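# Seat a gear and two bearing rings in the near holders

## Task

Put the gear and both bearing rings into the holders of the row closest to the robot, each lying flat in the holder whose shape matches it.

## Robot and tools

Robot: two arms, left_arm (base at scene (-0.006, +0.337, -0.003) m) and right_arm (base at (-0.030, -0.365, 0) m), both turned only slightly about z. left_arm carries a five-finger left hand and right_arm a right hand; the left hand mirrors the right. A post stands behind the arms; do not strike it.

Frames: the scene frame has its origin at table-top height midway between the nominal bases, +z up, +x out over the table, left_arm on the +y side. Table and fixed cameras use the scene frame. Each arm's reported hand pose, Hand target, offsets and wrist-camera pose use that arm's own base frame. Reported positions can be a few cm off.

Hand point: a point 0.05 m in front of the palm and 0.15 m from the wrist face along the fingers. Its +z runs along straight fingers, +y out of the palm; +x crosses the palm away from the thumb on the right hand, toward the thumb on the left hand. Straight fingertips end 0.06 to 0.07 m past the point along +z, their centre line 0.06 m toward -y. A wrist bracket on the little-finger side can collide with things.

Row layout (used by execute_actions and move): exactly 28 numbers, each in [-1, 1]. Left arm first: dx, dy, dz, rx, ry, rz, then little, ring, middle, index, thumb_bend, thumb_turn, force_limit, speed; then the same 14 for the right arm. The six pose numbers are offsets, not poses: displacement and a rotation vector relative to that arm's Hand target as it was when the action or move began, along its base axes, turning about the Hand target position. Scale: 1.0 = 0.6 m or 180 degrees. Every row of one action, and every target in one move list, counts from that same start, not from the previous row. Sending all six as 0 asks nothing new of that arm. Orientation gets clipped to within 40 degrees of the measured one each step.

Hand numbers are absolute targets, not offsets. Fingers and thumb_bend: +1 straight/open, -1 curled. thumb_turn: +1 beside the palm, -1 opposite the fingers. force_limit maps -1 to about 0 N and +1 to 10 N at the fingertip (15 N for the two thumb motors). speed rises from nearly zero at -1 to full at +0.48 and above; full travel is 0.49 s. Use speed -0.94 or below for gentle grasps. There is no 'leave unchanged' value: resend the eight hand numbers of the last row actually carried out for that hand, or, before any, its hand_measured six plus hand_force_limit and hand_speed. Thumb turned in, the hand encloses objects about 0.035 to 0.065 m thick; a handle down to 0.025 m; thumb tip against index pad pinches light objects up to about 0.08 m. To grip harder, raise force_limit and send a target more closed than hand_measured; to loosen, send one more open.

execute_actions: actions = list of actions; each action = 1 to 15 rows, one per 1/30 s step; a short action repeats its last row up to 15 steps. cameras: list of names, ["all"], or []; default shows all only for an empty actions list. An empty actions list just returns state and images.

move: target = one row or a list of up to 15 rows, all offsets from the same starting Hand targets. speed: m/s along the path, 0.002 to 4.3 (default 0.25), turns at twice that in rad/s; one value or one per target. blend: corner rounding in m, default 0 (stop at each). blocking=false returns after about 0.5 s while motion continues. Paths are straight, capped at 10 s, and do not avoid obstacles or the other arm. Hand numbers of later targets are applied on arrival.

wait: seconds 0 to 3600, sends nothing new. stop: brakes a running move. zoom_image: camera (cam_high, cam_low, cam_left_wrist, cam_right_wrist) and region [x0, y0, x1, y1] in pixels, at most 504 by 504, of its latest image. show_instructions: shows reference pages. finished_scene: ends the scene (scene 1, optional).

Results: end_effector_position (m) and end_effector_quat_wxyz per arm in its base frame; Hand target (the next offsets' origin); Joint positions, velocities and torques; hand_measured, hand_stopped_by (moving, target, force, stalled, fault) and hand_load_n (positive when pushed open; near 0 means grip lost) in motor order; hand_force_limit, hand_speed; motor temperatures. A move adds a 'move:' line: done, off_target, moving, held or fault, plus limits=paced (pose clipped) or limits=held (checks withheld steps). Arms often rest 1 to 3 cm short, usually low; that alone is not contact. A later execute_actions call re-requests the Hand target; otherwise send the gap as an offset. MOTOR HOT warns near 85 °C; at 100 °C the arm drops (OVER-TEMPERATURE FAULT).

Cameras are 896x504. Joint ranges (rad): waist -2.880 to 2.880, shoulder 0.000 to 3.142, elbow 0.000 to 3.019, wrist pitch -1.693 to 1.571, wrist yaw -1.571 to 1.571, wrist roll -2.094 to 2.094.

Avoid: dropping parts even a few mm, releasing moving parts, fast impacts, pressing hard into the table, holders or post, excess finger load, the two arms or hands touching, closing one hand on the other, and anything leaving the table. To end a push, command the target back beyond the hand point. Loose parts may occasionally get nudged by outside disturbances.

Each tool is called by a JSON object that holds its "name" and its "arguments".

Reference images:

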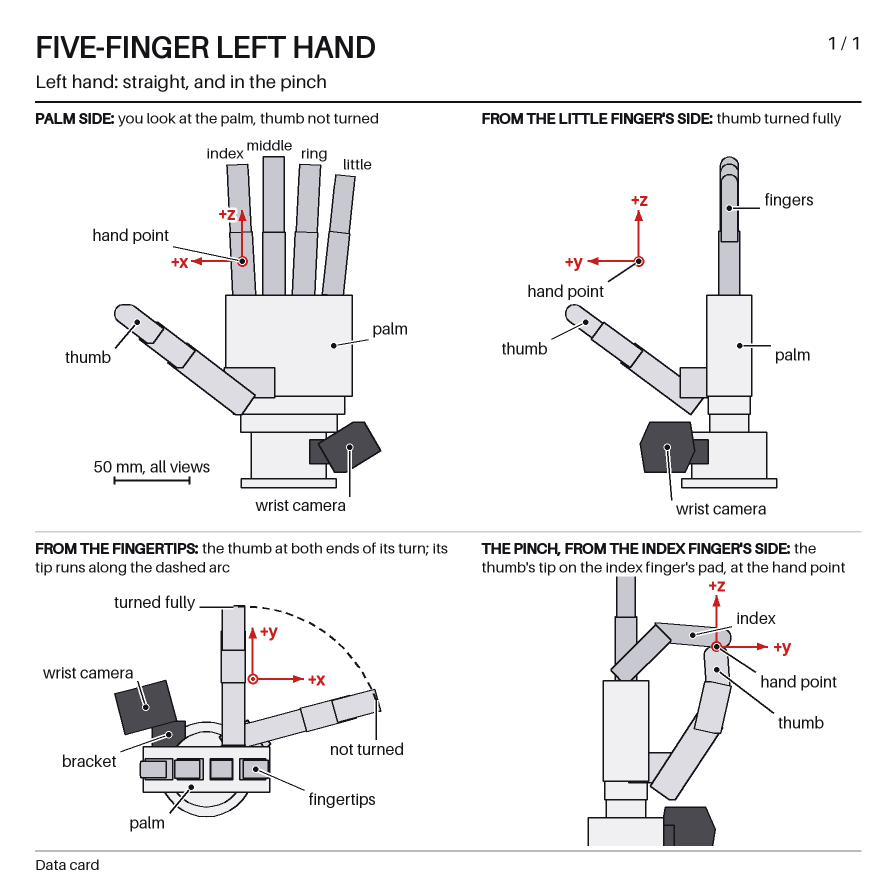

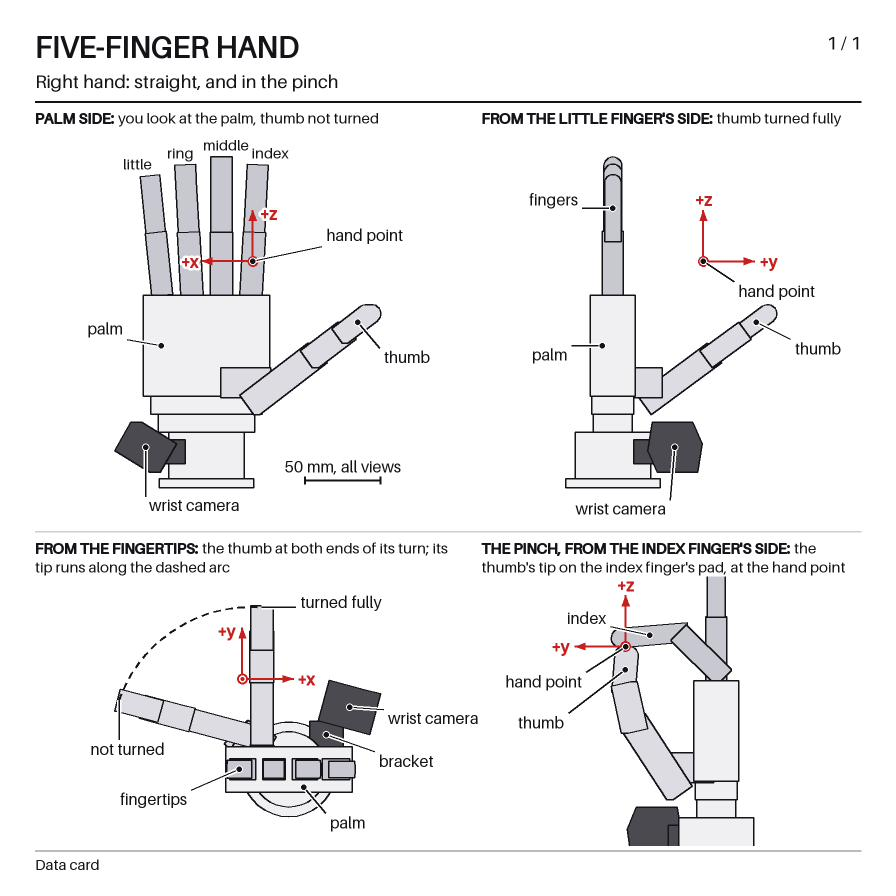

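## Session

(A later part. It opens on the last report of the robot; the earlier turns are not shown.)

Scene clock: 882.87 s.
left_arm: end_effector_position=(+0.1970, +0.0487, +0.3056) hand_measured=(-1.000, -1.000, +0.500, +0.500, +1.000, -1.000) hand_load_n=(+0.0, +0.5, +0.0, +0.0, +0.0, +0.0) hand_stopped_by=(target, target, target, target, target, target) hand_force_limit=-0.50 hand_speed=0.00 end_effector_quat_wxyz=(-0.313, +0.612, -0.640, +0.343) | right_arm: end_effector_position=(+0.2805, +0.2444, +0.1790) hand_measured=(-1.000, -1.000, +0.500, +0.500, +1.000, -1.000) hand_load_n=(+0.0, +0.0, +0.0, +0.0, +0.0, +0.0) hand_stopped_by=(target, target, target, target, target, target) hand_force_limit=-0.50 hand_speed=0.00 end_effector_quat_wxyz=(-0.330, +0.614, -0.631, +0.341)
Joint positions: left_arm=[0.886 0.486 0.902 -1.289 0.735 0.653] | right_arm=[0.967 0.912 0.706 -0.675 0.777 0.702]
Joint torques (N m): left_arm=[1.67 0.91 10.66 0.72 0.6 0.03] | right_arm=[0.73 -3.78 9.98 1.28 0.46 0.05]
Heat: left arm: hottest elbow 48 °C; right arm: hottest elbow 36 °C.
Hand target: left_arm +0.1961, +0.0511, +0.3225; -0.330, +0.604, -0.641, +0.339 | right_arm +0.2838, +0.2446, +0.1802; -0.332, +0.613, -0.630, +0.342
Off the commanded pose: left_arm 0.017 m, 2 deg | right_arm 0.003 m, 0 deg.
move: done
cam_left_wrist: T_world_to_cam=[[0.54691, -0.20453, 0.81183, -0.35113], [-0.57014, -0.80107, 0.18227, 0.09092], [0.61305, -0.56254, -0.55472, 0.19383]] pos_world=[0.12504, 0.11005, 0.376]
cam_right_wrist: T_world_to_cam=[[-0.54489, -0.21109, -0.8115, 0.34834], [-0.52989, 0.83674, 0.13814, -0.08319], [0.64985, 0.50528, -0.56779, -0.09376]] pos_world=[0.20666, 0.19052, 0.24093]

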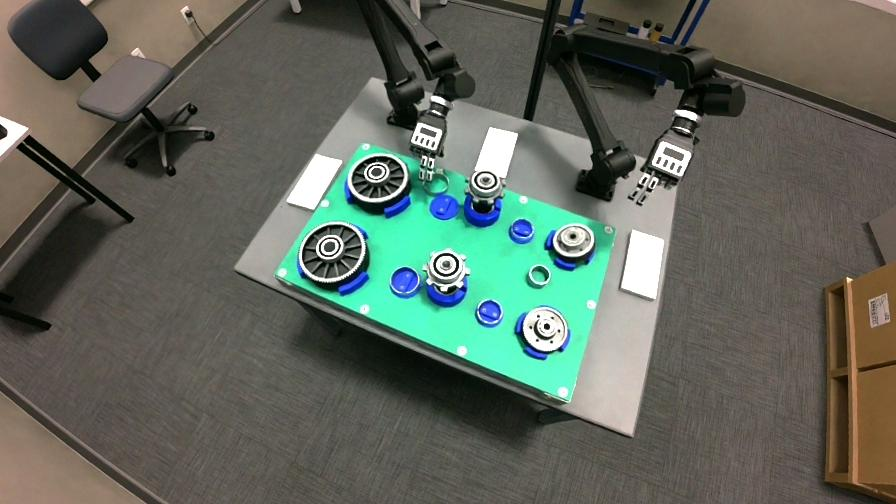

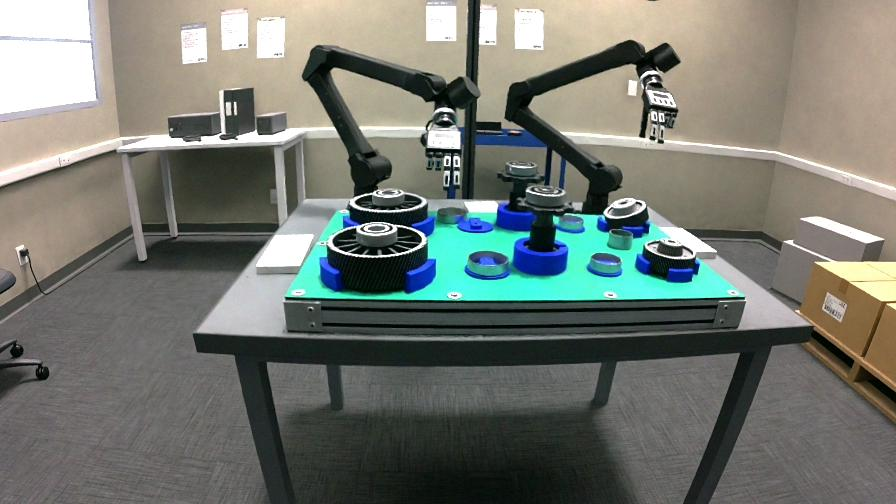

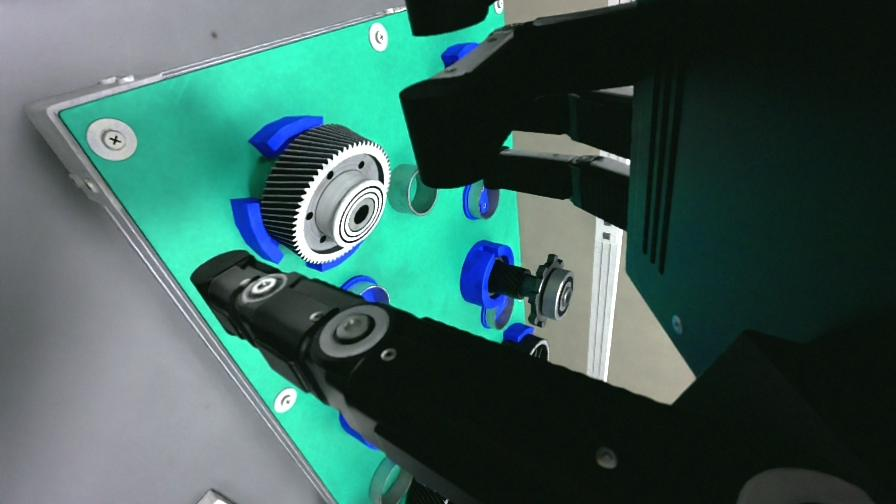

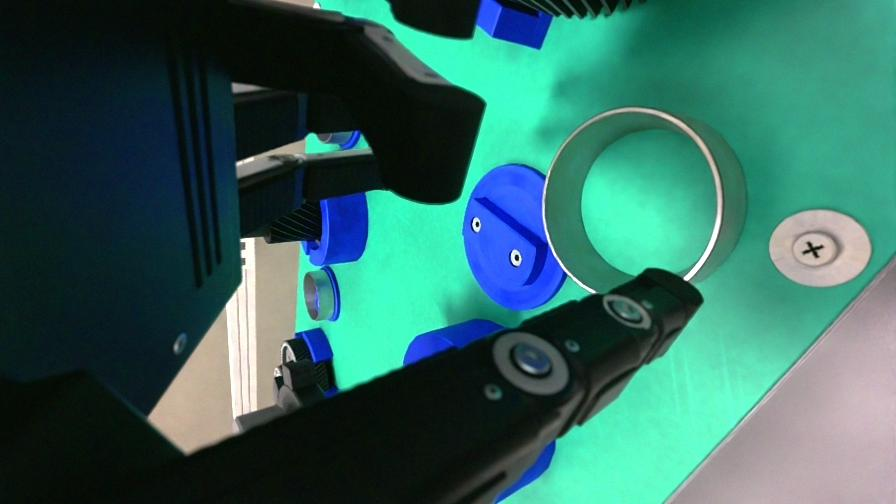

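{"name": "move", "arguments": {"target": [0,0,0,0,0,0,-1,-1,0.5,0.5,1,-1,-0.5,0,0,0.0,-0.08,0,0,0,-1,-1,0.5,0.5,1.0,-1,-0.5,0], "speed": 0.08, "cameras": ["cam_right_wrist","cam_low","cam_high"]}}

{"name": "zoom_image", "arguments": {"camera": "cam_low", "region": [420, 180, 500, 240]}}

{"name": "zoom_image", "arguments": {"camera": "cam_high", "region": [390, 140, 480, 230]}}

Scene clock: 888.37 s.
left_arm: end_effector_position=(+0.1970, +0.0487, +0.3056) hand_measured=(-1.000, -1.000, +0.500, +0.500, +1.000, -1.000) hand_load_n=(+0.0, +0.0, +0.0, +0.0, +0.0, +0.0) hand_stopped_by=(target, target, target, target, target, target) hand_force_limit=-0.50 hand_speed=0.00 end_effector_quat_wxyz=(-0.313, +0.612, -0.640, +0.343) | right_arm: end_effector_position=(+0.2812, +0.2454, +0.1336) hand_measured=(-1.000, -1.000, +0.500, +0.500, +1.000, -1.000) hand_load_n=(+0.0, +0.0, +0.0, +0.0, +0.0, +0.0) hand_stopped_by=(target, target, target, target, target, target) hand_force_limit=-0.50 hand_speed=0.00 end_effector_quat_wxyz=(-0.333, +0.613, -0.631, +0.340)
Joint positions: left_arm=[0.886 0.486 0.902 -1.289 0.735 0.653] | right_arm=[0.967 0.956 0.603 -0.522 0.777 0.702]
Joint torques (N m): left_arm=[1.73 1.55 10.58 0.84 0.53 0.02] | right_arm=[0.5 -3.9 9.14 1.29 0.44 0.08]
Heat: left arm: hottest elbow 48 °C; right arm: hottest elbow 36 °C.
Hand target: left_arm +0.1961, +0.0511, +0.3225; -0.330, +0.604, -0.641, +0.339 | right_arm +0.2838, +0.2446, +0.1322; -0.333, +0.613, -0.630, +0.342
Off the commanded pose: left_arm 0.017 m, 2 deg | right_arm 0.003 m, 0 deg.
move: done
cam_right_wrist: T_world_to_cam=[[-0.5421, -0.20697, -0.81443, 0.31072], [-0.53031, 0.83608, 0.14051, -0.07743], [0.65185, 0.50807, -0.56299, -0.12239]] pos_world=[0.20716, 0.19123, 0.19504]
Images, in order (width x height): cam_high 896x504, cam_low 896x504, cam_right_wrist 896x504.

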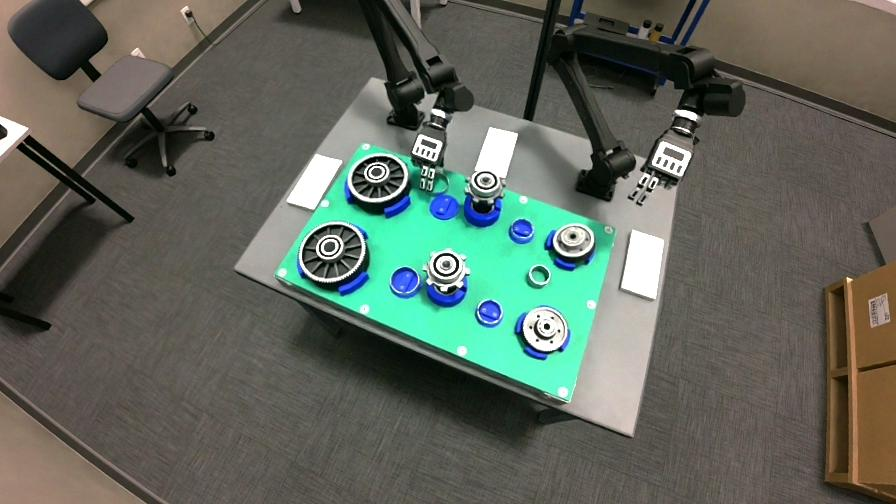

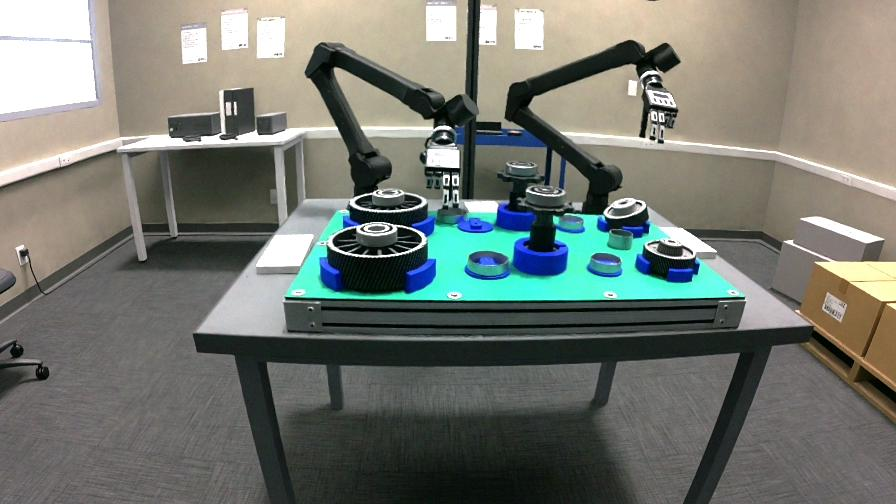

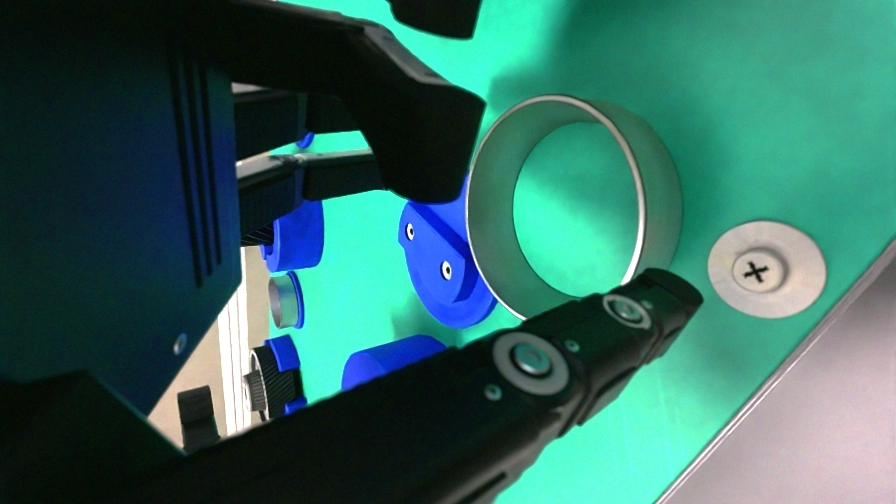

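Scaled by 6.300.

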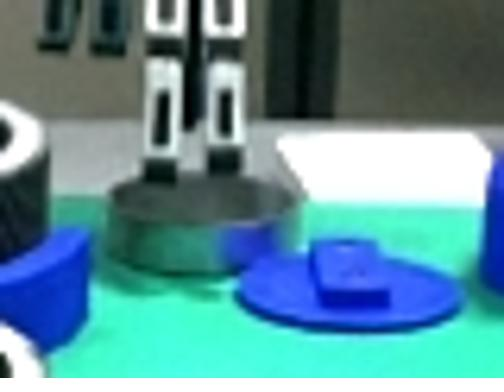

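Scaled by 5.600.

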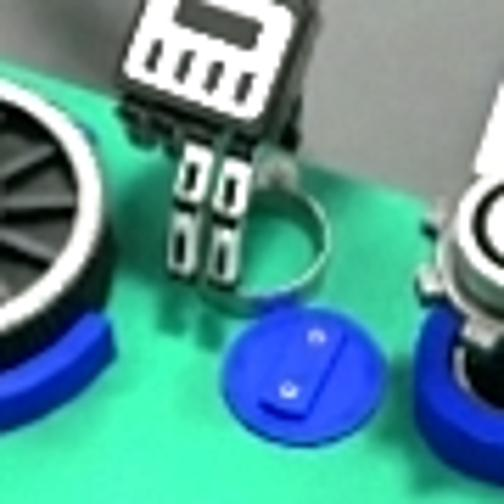

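{"name": "move", "arguments": {"target": [0,0,0,0,0,0,-1,-1,0.5,0.5,1,-1,-0.5,0,-0.0033,0.0067,-0.048,0,0,0,-1,-1,0.5,0.5,1.0,-1,-0.5,0], "speed": 0.05, "cameras": ["cam_right_wrist","cam_low","cam_high"]}}

{"name": "zoom_image", "arguments": {"camera": "cam_low", "region": [420, 180, 500, 240]}}

{"name": "zoom_image", "arguments": {"camera": "cam_high", "region": [390, 140, 480, 230]}}

Scene clock: 899.53 s.
left_arm: end_effector_position=(+0.1970, +0.0487, +0.3056) hand_measured=(-1.000, -1.000, +0.500, +0.500, +1.000, -1.000) hand_load_n=(+0.0, +0.0, +0.0, +0.0, +0.0, +0.0) hand_stopped_by=(target, target, target, target, target, target) hand_force_limit=-0.50 hand_speed=0.00 end_effector_quat_wxyz=(-0.313, +0.612, -0.640, +0.343) | right_arm: end_effector_position=(+0.2823, +0.2460, +0.1050) hand_measured=(-1.000, -1.000, +0.500, +0.500, +1.000, -1.000) hand_load_n=(+0.0, +0.0, +0.0, -0.5, +0.0, +0.0) hand_stopped_by=(target, target, target, target, target, target) hand_force_limit=-0.50 hand_speed=0.00 end_effector_quat_wxyz=(-0.329, +0.614, -0.631, +0.342)
Joint positions: left_arm=[0.886 0.486 0.902 -1.289 0.735 0.653] | right_arm=[0.967 1.008 0.554 -0.429 0.78 0.702]
Joint torques (N m): left_arm=[0.79 1.55 10.82 0.75 0.59 0.05] | right_arm=[1.32 -3.96 8.81 1.32 0.66 0.2]
Heat: left arm: hottest elbow 48 °C; right arm: hottest elbow 36 °C.
Hand target: left_arm +0.1961, +0.0511, +0.3225; -0.330, +0.604, -0.641, +0.339 | right_arm +0.2817, +0.2485, +0.1032; -0.332, +0.613, -0.630, +0.342
Off the commanded pose: left_arm 0.017 m, 2 deg | right_arm 0.003 m, 0 deg.
move: done
cam_right_wrist: T_world_to_cam=[[-0.54481, -0.21266, -0.81114, 0.28994], [-0.52831, 0.83823, 0.13509, -0.07384], [0.6512, 0.50213, -0.56903, -0.13713]] pos_world=[0.20826, 0.19241, 0.16713]
Images, in order (width x height): cam_high 896x504, cam_low 896x504, cam_right_wrist 896x504.

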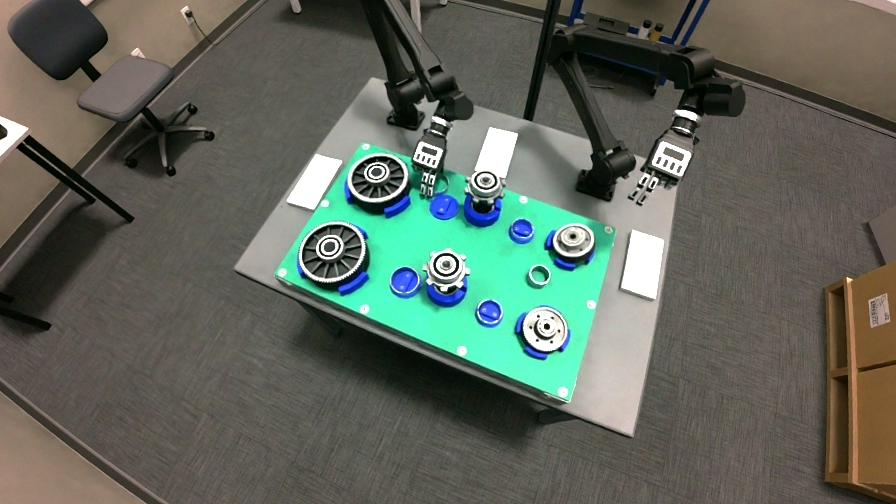

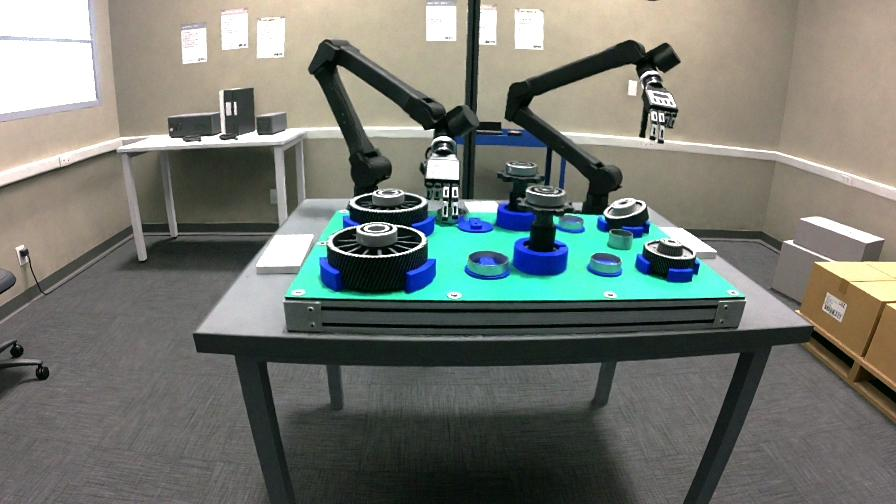

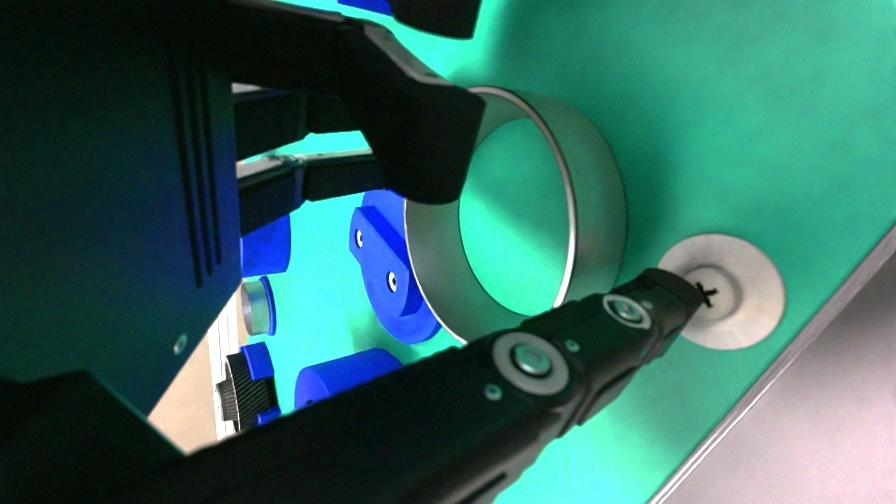

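Scaled by 6.300.

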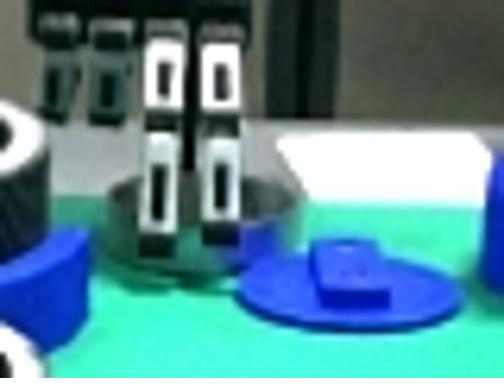

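Scaled by 5.600.

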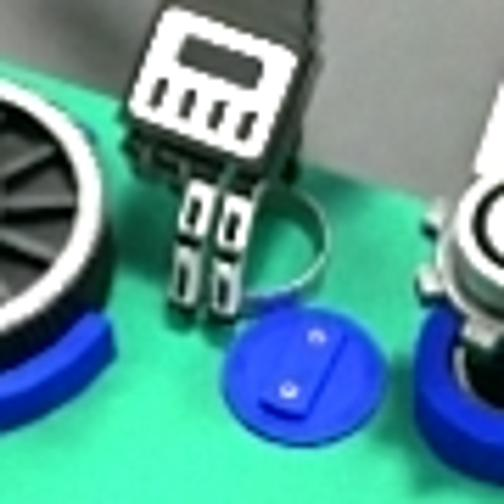

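{"name": "move", "arguments": {"target": [[0,0,0,0,0,0,-1,-1,0.5,0.5,1,-1,-0.5,0,0,0.0,0.067,0.0167,-0.0193,0,-1,-1,0.5,0.5,1.0,-1,-0.5,0],[0,0,0,0,0,0,-1,-1,0.5,0.5,1,-1,-0.5,0,-0.003,0.013,0.067,0,0,0,-1,-1,0.5,0.5,1.0,-1,-0.5,0]], "speed": 0.06, "cameras": ["cam_right_wrist","cam_low","cam_high"]}}

{"name": "zoom_image", "arguments": {"camera": "cam_low", "region": [420, 180, 500, 240]}}

Scene clock: 904.70 s.
left_arm: end_effector_position=(+0.1970, +0.0487, +0.3056) hand_measured=(-1.000, -1.000, +0.500, +0.500, +1.000, -1.000) hand_load_n=(+0.0, +0.0, +0.0, +0.0, +0.0, +0.0) hand_stopped_by=(target, target, target, target, target, target) hand_force_limit=-0.50 hand_speed=0.00 end_effector_quat_wxyz=(-0.313, +0.612, -0.640, +0.343) | right_arm: end_effector_position=(+0.2724, +0.2381, +0.1216) hand_measured=(-1.000, -1.000, +0.500, +0.500, +1.000, -1.000) hand_load_n=(+0.0, +0.0, +0.0, +0.0, +0.0, +0.0) hand_stopped_by=(target, target, target, target, target, target) hand_force_limit=-0.50 hand_speed=0.00 end_effector_quat_wxyz=(-0.313, +0.622, -0.627, +0.350)
Joint positions: left_arm=[0.886 0.486 0.902 -1.289 0.735 0.653] | right_arm=[0.987 0.964 0.59 -0.558 0.8 0.716]
Joint torques (N m): left_arm=[1.26 -0.09 10.99 0.98 0.59 0.07] | right_arm=[2.08 -3.14 13.93 0.51 0.44 0.27]
Heat: left arm: hottest elbow 48 °C; right arm: hottest elbow 35 °C.
Hand target: left_arm +0.1961, +0.0511, +0.3225; -0.330, +0.604, -0.641, +0.339 | right_arm +0.2800, +0.2564, +0.1436; -0.333, +0.613, -0.630, +0.342
Off the commanded pose: left_arm 0.017 m, 2 deg | right_arm 0.029 m, 3 deg.
move: off_target (right_arm)
cam_right_wrist: T_world_to_cam=[[-0.55604, -0.24229, -0.79506, 0.30447], [-0.52624, 0.84305, 0.11112, -0.07343], [0.64335, 0.48018, -0.59627, -0.10675]] pos_world=[0.19933, 0.18694, 0.18658]
Images, in order (width x height): cam_high 896x504, cam_low 896x504, cam_right_wrist 896x504.

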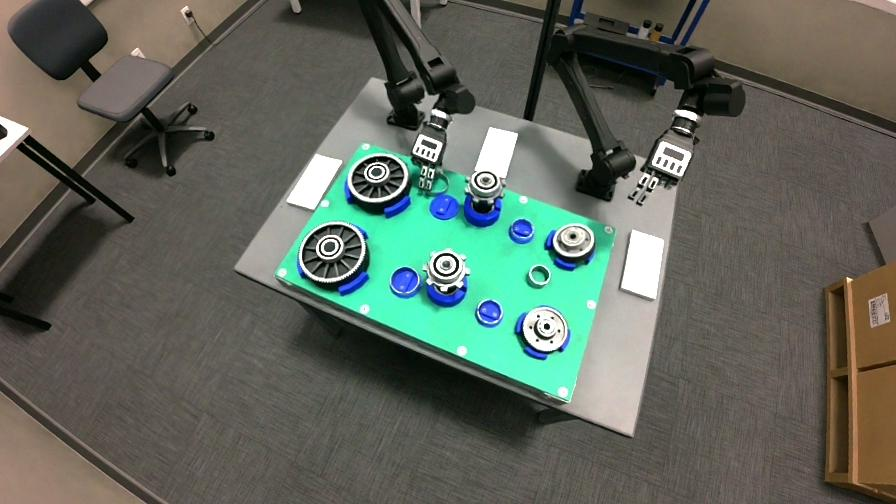

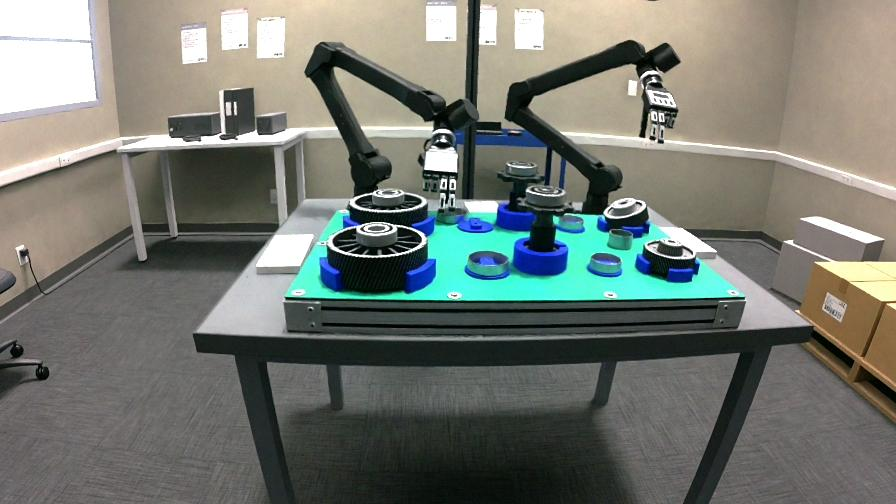

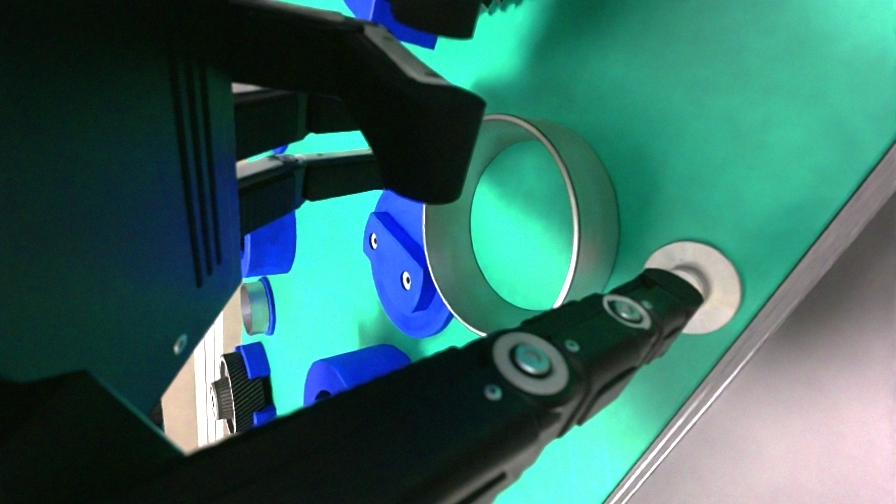

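Scaled by 6.300.

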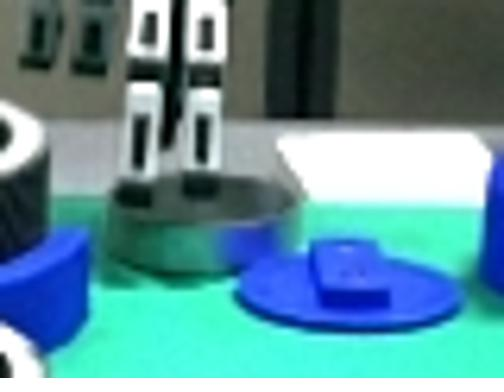

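{"name": "move", "arguments": {"target": [[0,0,0,0,0,0,-1,-1,0.5,0.5,1,-1,-0.5,0,0.005,-0.0033,0.085,0,0,0,-1,-1,0.5,0.5,1.0,-1,-0.5,0],[0,0,0,0,0,0,-1,-1,0.5,0.5,1,-1,-0.5,0,0.005,-0.0033,-0.027,0,0,0,-1,-1,0.5,0.5,1.0,-1,-0.5,0]], "speed": 0.08, "cameras": ["cam_right_wrist","cam_low","cam_high"]}}

{"name": "zoom_image", "arguments": {"camera": "cam_low", "region": [420, 180, 500, 240]}}

Scene clock: 910.13 s.
left_arm: end_effector_position=(+0.1970, +0.0487, +0.3056) hand_measured=(-1.000, -1.000, +0.500, +0.500, +1.000, -1.000) hand_load_n=(+0.0, +0.0, +0.0, +0.0, +0.0, +0.0) hand_stopped_by=(target, target, target, target, target, target) hand_force_limit=-0.50 hand_speed=0.00 end_effector_quat_wxyz=(-0.313, +0.612, -0.640, +0.343) | right_arm: end_effector_position=(+0.2811, +0.2539, +0.1289) hand_measured=(-1.000, -1.000, +0.500, +0.500, +1.000, -1.000) hand_load_n=(+0.0, +0.0, +0.0, +0.0, +0.0, +0.0) hand_stopped_by=(target, target, target, target, target, target) hand_force_limit=-0.50 hand_speed=0.00 end_effector_quat_wxyz=(-0.331, +0.615, -0.629, +0.342)
Joint positions: left_arm=[0.886 0.486 0.902 -1.289 0.735 0.653] | right_arm=[0.987 0.991 0.612 -0.513 0.792 0.717]
Joint torques (N m): left_arm=[2.26 1.03 10.71 0.69 0.58 0.1] | right_arm=[0.67 -4.19 9.09 1.24 0.4 0.14]
Heat: left arm: hottest elbow 48 °C; right arm: hottest elbow 36 °C.
Hand target: left_arm +0.1961, +0.0511, +0.3225; -0.330, +0.604, -0.641, +0.339 | right_arm +0.2830, +0.2544, +0.1274; -0.333, +0.613, -0.630, +0.342
Off the commanded pose: left_arm 0.017 m, 2 deg | right_arm 0.002 m, 0 deg.
move: done
cam_right_wrist: T_world_to_cam=[[-0.54131, -0.21424, -0.81307, 0.30999], [-0.53211, 0.83601, 0.13397, -0.08252], [0.65103, 0.50516, -0.56654, -0.12791]] pos_world=[0.20716, 0.20002, 0.19063]
Images, in order (width x height): cam_high 896x504, cam_low 896x504, cam_right_wrist 896x504.

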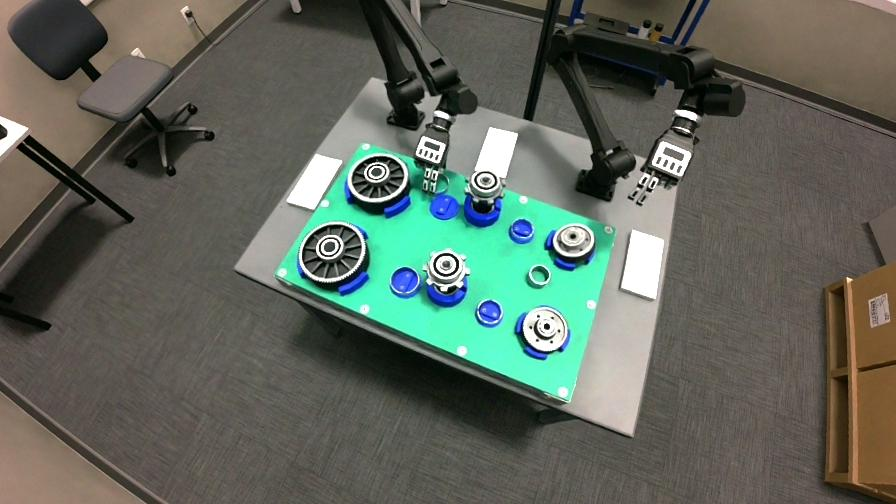

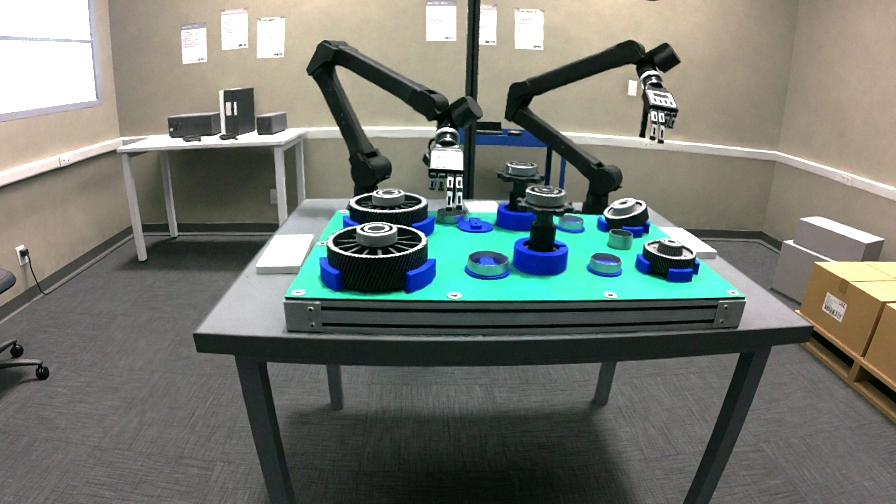

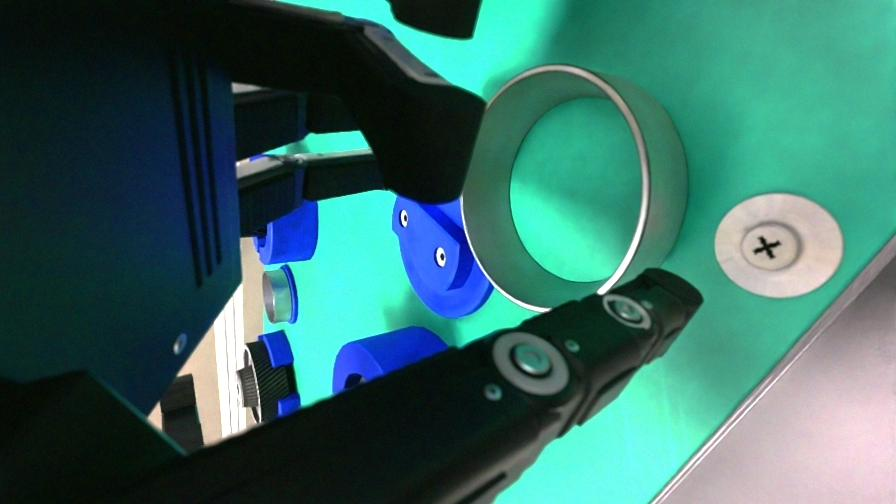

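Scaled by 6.300.

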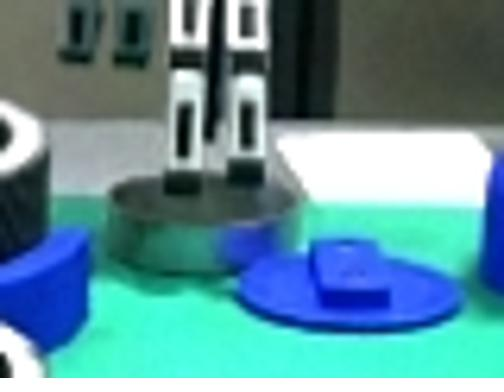

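{"name": "move", "arguments": {"target": [0,0,0,0,0,0,-1,-1,0.5,0.5,1,-1,-0.5,0,-0.002,-0.0033,-0.042,0,0,0,-1,-1,0.5,0.5,1.0,-1,-0.5,0], "speed": 0.05, "cameras": ["cam_right_wrist","cam_low","cam_high"]}}

{"name": "zoom_image", "arguments": {"camera": "cam_low", "region": [420, 180, 500, 240]}}

{"name": "zoom_image", "arguments": {"camera": "cam_high", "region": [390, 140, 480, 230]}}

Scene clock: 913.77 s.
left_arm: end_effector_position=(+0.1970, +0.0487, +0.3056) hand_measured=(-1.000, -1.000, +0.500, +0.500, +1.000, -1.000) hand_load_n=(+0.0, +0.0, +0.0, +0.0, +0.0, +0.0) hand_stopped_by=(target, target, target, target, target, target) hand_force_limit=-0.50 hand_speed=0.00 end_effector_quat_wxyz=(-0.313, +0.612, -0.640, +0.343) | right_arm: end_effector_position=(+0.2803, +0.2526, +0.1049) hand_measured=(-1.000, -1.000, +0.500, +0.500, +1.000, -1.000) hand_load_n=(+0.0, +0.0, +0.0, +0.0, +0.0, +0.0) hand_stopped_by=(target, target, target, target, target, target) hand_force_limit=-0.50 hand_speed=0.00 end_effector_quat_wxyz=(-0.332, +0.614, -0.629, +0.342)
Joint positions: left_arm=[0.886 0.486 0.902 -1.289 0.735 0.653] | right_arm=[0.987 1.021 0.559 -0.427 0.792 0.717]
Joint torques (N m): left_arm=[1.55 0.97 10.8 0.61 0.61 0.06] | right_arm=[0.26 -3.96 8.27 1.14 0.47 0.14]
Heat: left arm: hottest elbow 48 °C; right arm: hottest elbow 35 °C.
Hand target: left_arm +0.1961, +0.0511, +0.3225; -0.330, +0.604, -0.641, +0.339 | right_arm +0.2818, +0.2524, +0.1022; -0.332, +0.613, -0.630, +0.342
Off the commanded pose: left_arm 0.017 m, 2 deg | right_arm 0.003 m, 0 deg.
move: done
cam_right_wrist: T_world_to_cam=[[-0.53989, -0.21221, -0.81455, 0.28901], [-0.53233, 0.83568, 0.13512, -0.07864], [0.65203, 0.50656, -0.56414, -0.14109]] pos_world=[0.20616, 0.19852, 0.16644]
Images, in order (width x height): cam_high 896x504, cam_low 896x504, cam_right_wrist 896x504.

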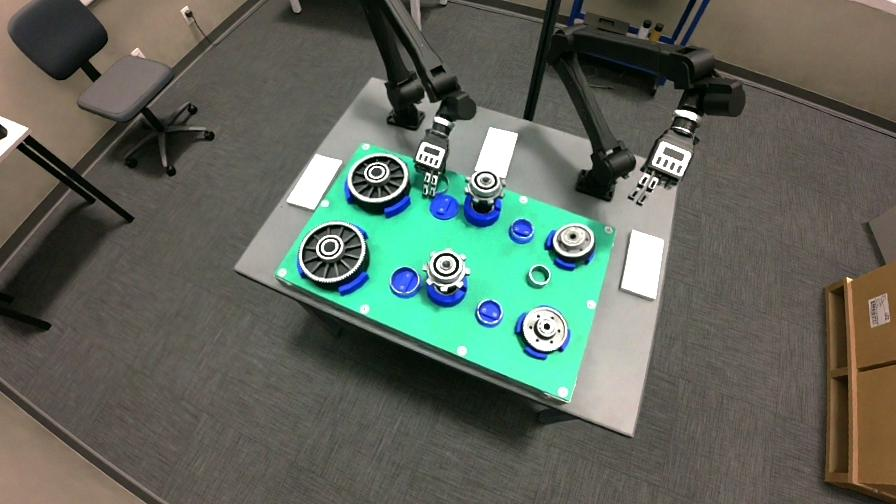

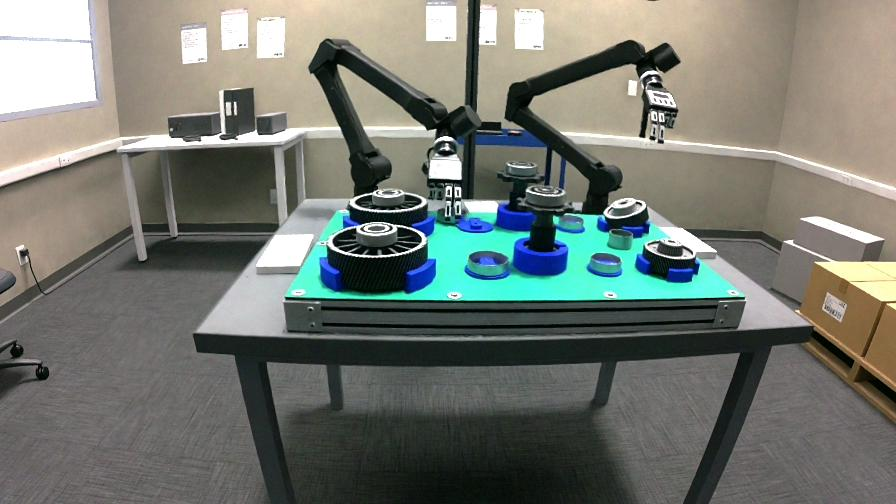

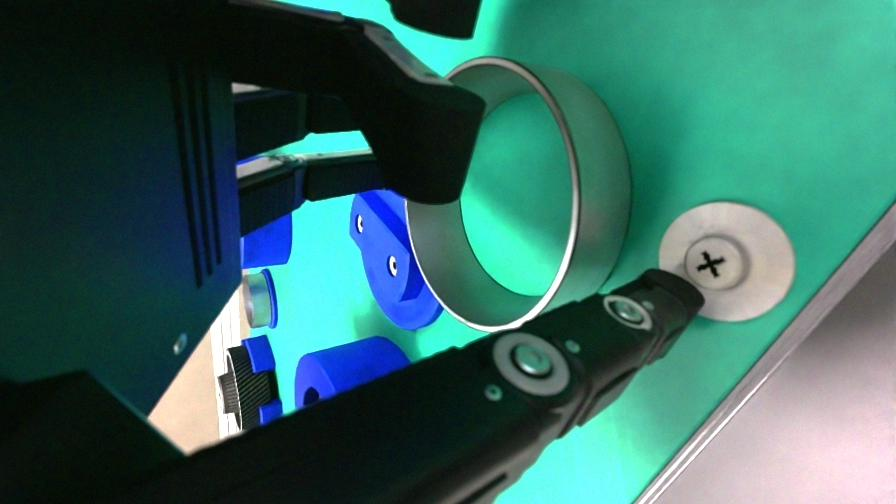

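Scaled by 6.300.

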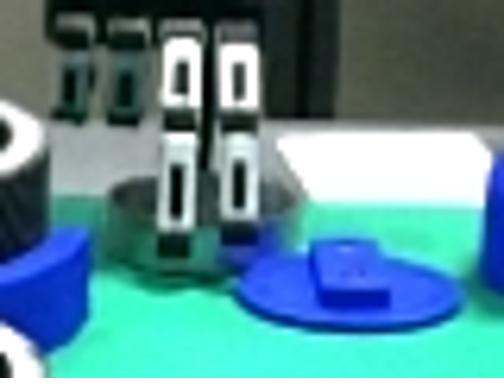

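Scaled by 5.600.

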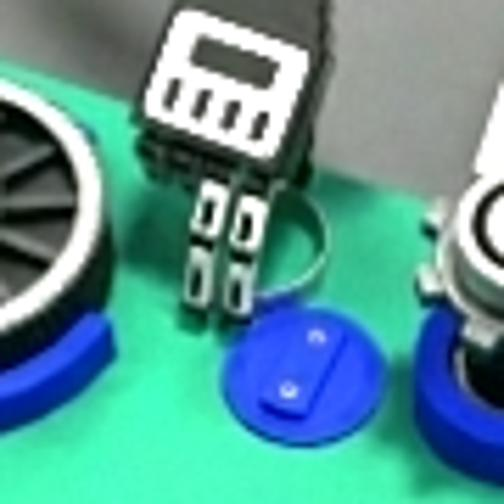

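{"name": "execute_actions", "arguments": {"actions": [[[0,0,0,0,0,0,-1,-1,0.5,0.5,1,-1,-0.5,0,0,0,0,0,0,0,-1,-1,0.3,0.3,0.92,-1,-0.5,-0.85]],[[0,0,0,0,0,0,-1,-1,0.5,0.5,1,-1,-0.5,0,0,0,0,0,0,0,-1,-1,0.1,0.1,0.7,-1,-0.75,-0.9]]], "cameras": ["cam_right_wrist","cam_low"]}}

{"name": "zoom_image", "arguments": {"camera": "cam_low", "region": [420, 180, 500, 240]}}

Scene clock: 924.67 s.
left_arm: end_effector_position=(+0.1970, +0.0487, +0.3056) hand_measured=(-1.000, -1.000, +0.500, +0.500, +1.000, -1.000) hand_load_n=(+0.0, +0.0, +0.0, +0.5, +0.0, +0.0) hand_stopped_by=(target, target, target, target, target, target) hand_force_limit=-0.50 hand_speed=0.00 end_effector_quat_wxyz=(-0.313, +0.612, -0.640, +0.343) | right_arm: end_effector_position=(+0.2806, +0.2530, +0.1053) hand_measured=(-1.000, -1.000, +0.292, +0.284, +0.904, -1.000) hand_load_n=(+0.0, +0.0, +1.0, +2.5, +2.5, +0.0) hand_stopped_by=(target, target, force, force, force, target) hand_force_limit=-0.75 hand_speed=-0.90 end_effector_quat_wxyz=(-0.333, +0.613, -0.629, +0.342)
Joint positions: left_arm=[0.886 0.486 0.902 -1.289 0.735 0.653] | right_arm=[0.987 1.021 0.559 -0.424 0.792 0.717]
Joint torques (N m): left_arm=[2.2 1.2 10.56 0.81 0.61 -0.02] | right_arm=[0.79 -3.72 8.47 1.22 0.44 0.14]
Heat: left arm: hottest elbow 48 °C; right arm: hottest elbow 35 °C.
Hand target: left_arm +0.1961, +0.0511, +0.3225; -0.330, +0.604, -0.641, +0.339 | right_arm +0.2818, +0.2525, +0.1022; -0.333, +0.613, -0.630, +0.342
Off the commanded pose: left_arm 0.017 m, 2 deg | right_arm 0.003 m, 0 deg.
Step readings (end_effector_position of left_arm | right_arm):
0: (+0.1970, +0.0487, +0.3056) | (+0.2803, +0.2526, +0.1049)
1: (+0.1970, +0.0487, +0.3056) | (+0.2803, +0.2526, +0.1049)
2: (+0.1970, +0.0487, +0.3056) | (+0.2803, +0.2526, +0.1049)
4: (+0.1970, +0.0487, +0.3056) | (+0.2803, +0.2526, +0.1049)
8: (+0.1970, +0.0487, +0.3056) | (+0.2803, +0.2526, +0.1049)
15: (+0.1970, +0.0487, +0.3056) | (+0.2805, +0.2530, +0.1052)
16: (+0.1970, +0.0487, +0.3056) | (+0.2805, +0.2530, +0.1052)
17: (+0.1970, +0.0487, +0.3056) | (+0.2805, +0.2530, +0.1052)
19: (+0.1970, +0.0487, +0.3056) | (+0.2805, +0.2530, +0.1052)
23: (+0.1970, +0.0487, +0.3056) | (+0.2806, +0.2530, +0.1053)
30: (+0.1970, +0.0487, +0.3056) | (+0.2806, +0.2530, +0.1053)
cam_right_wrist: T_world_to_cam=[[-0.53871, -0.21037, -0.81581, 0.28889], [-0.53255, 0.83536, 0.13625, -0.07897], [0.65283, 0.50786, -0.56205, -0.14214]] pos_world=[0.20637, 0.19893, 0.16654]
Images, in order (width x height): cam_low 896x504, cam_right_wrist 896x504.

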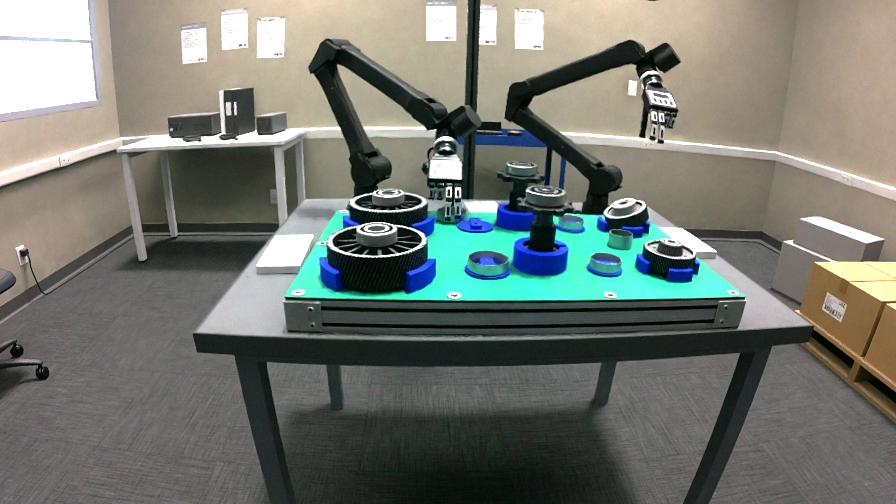

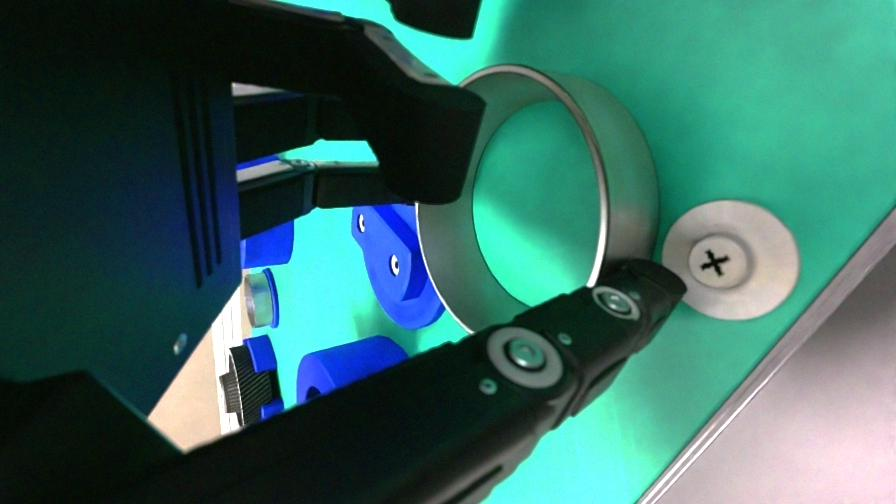

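Scaled by 6.300.

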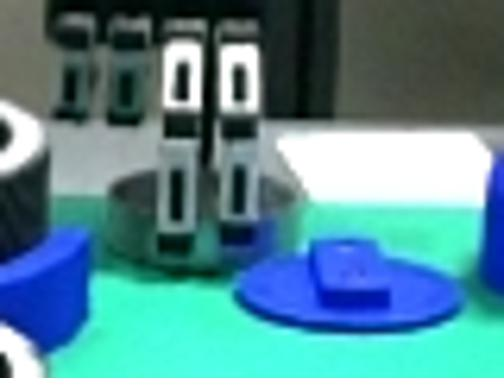

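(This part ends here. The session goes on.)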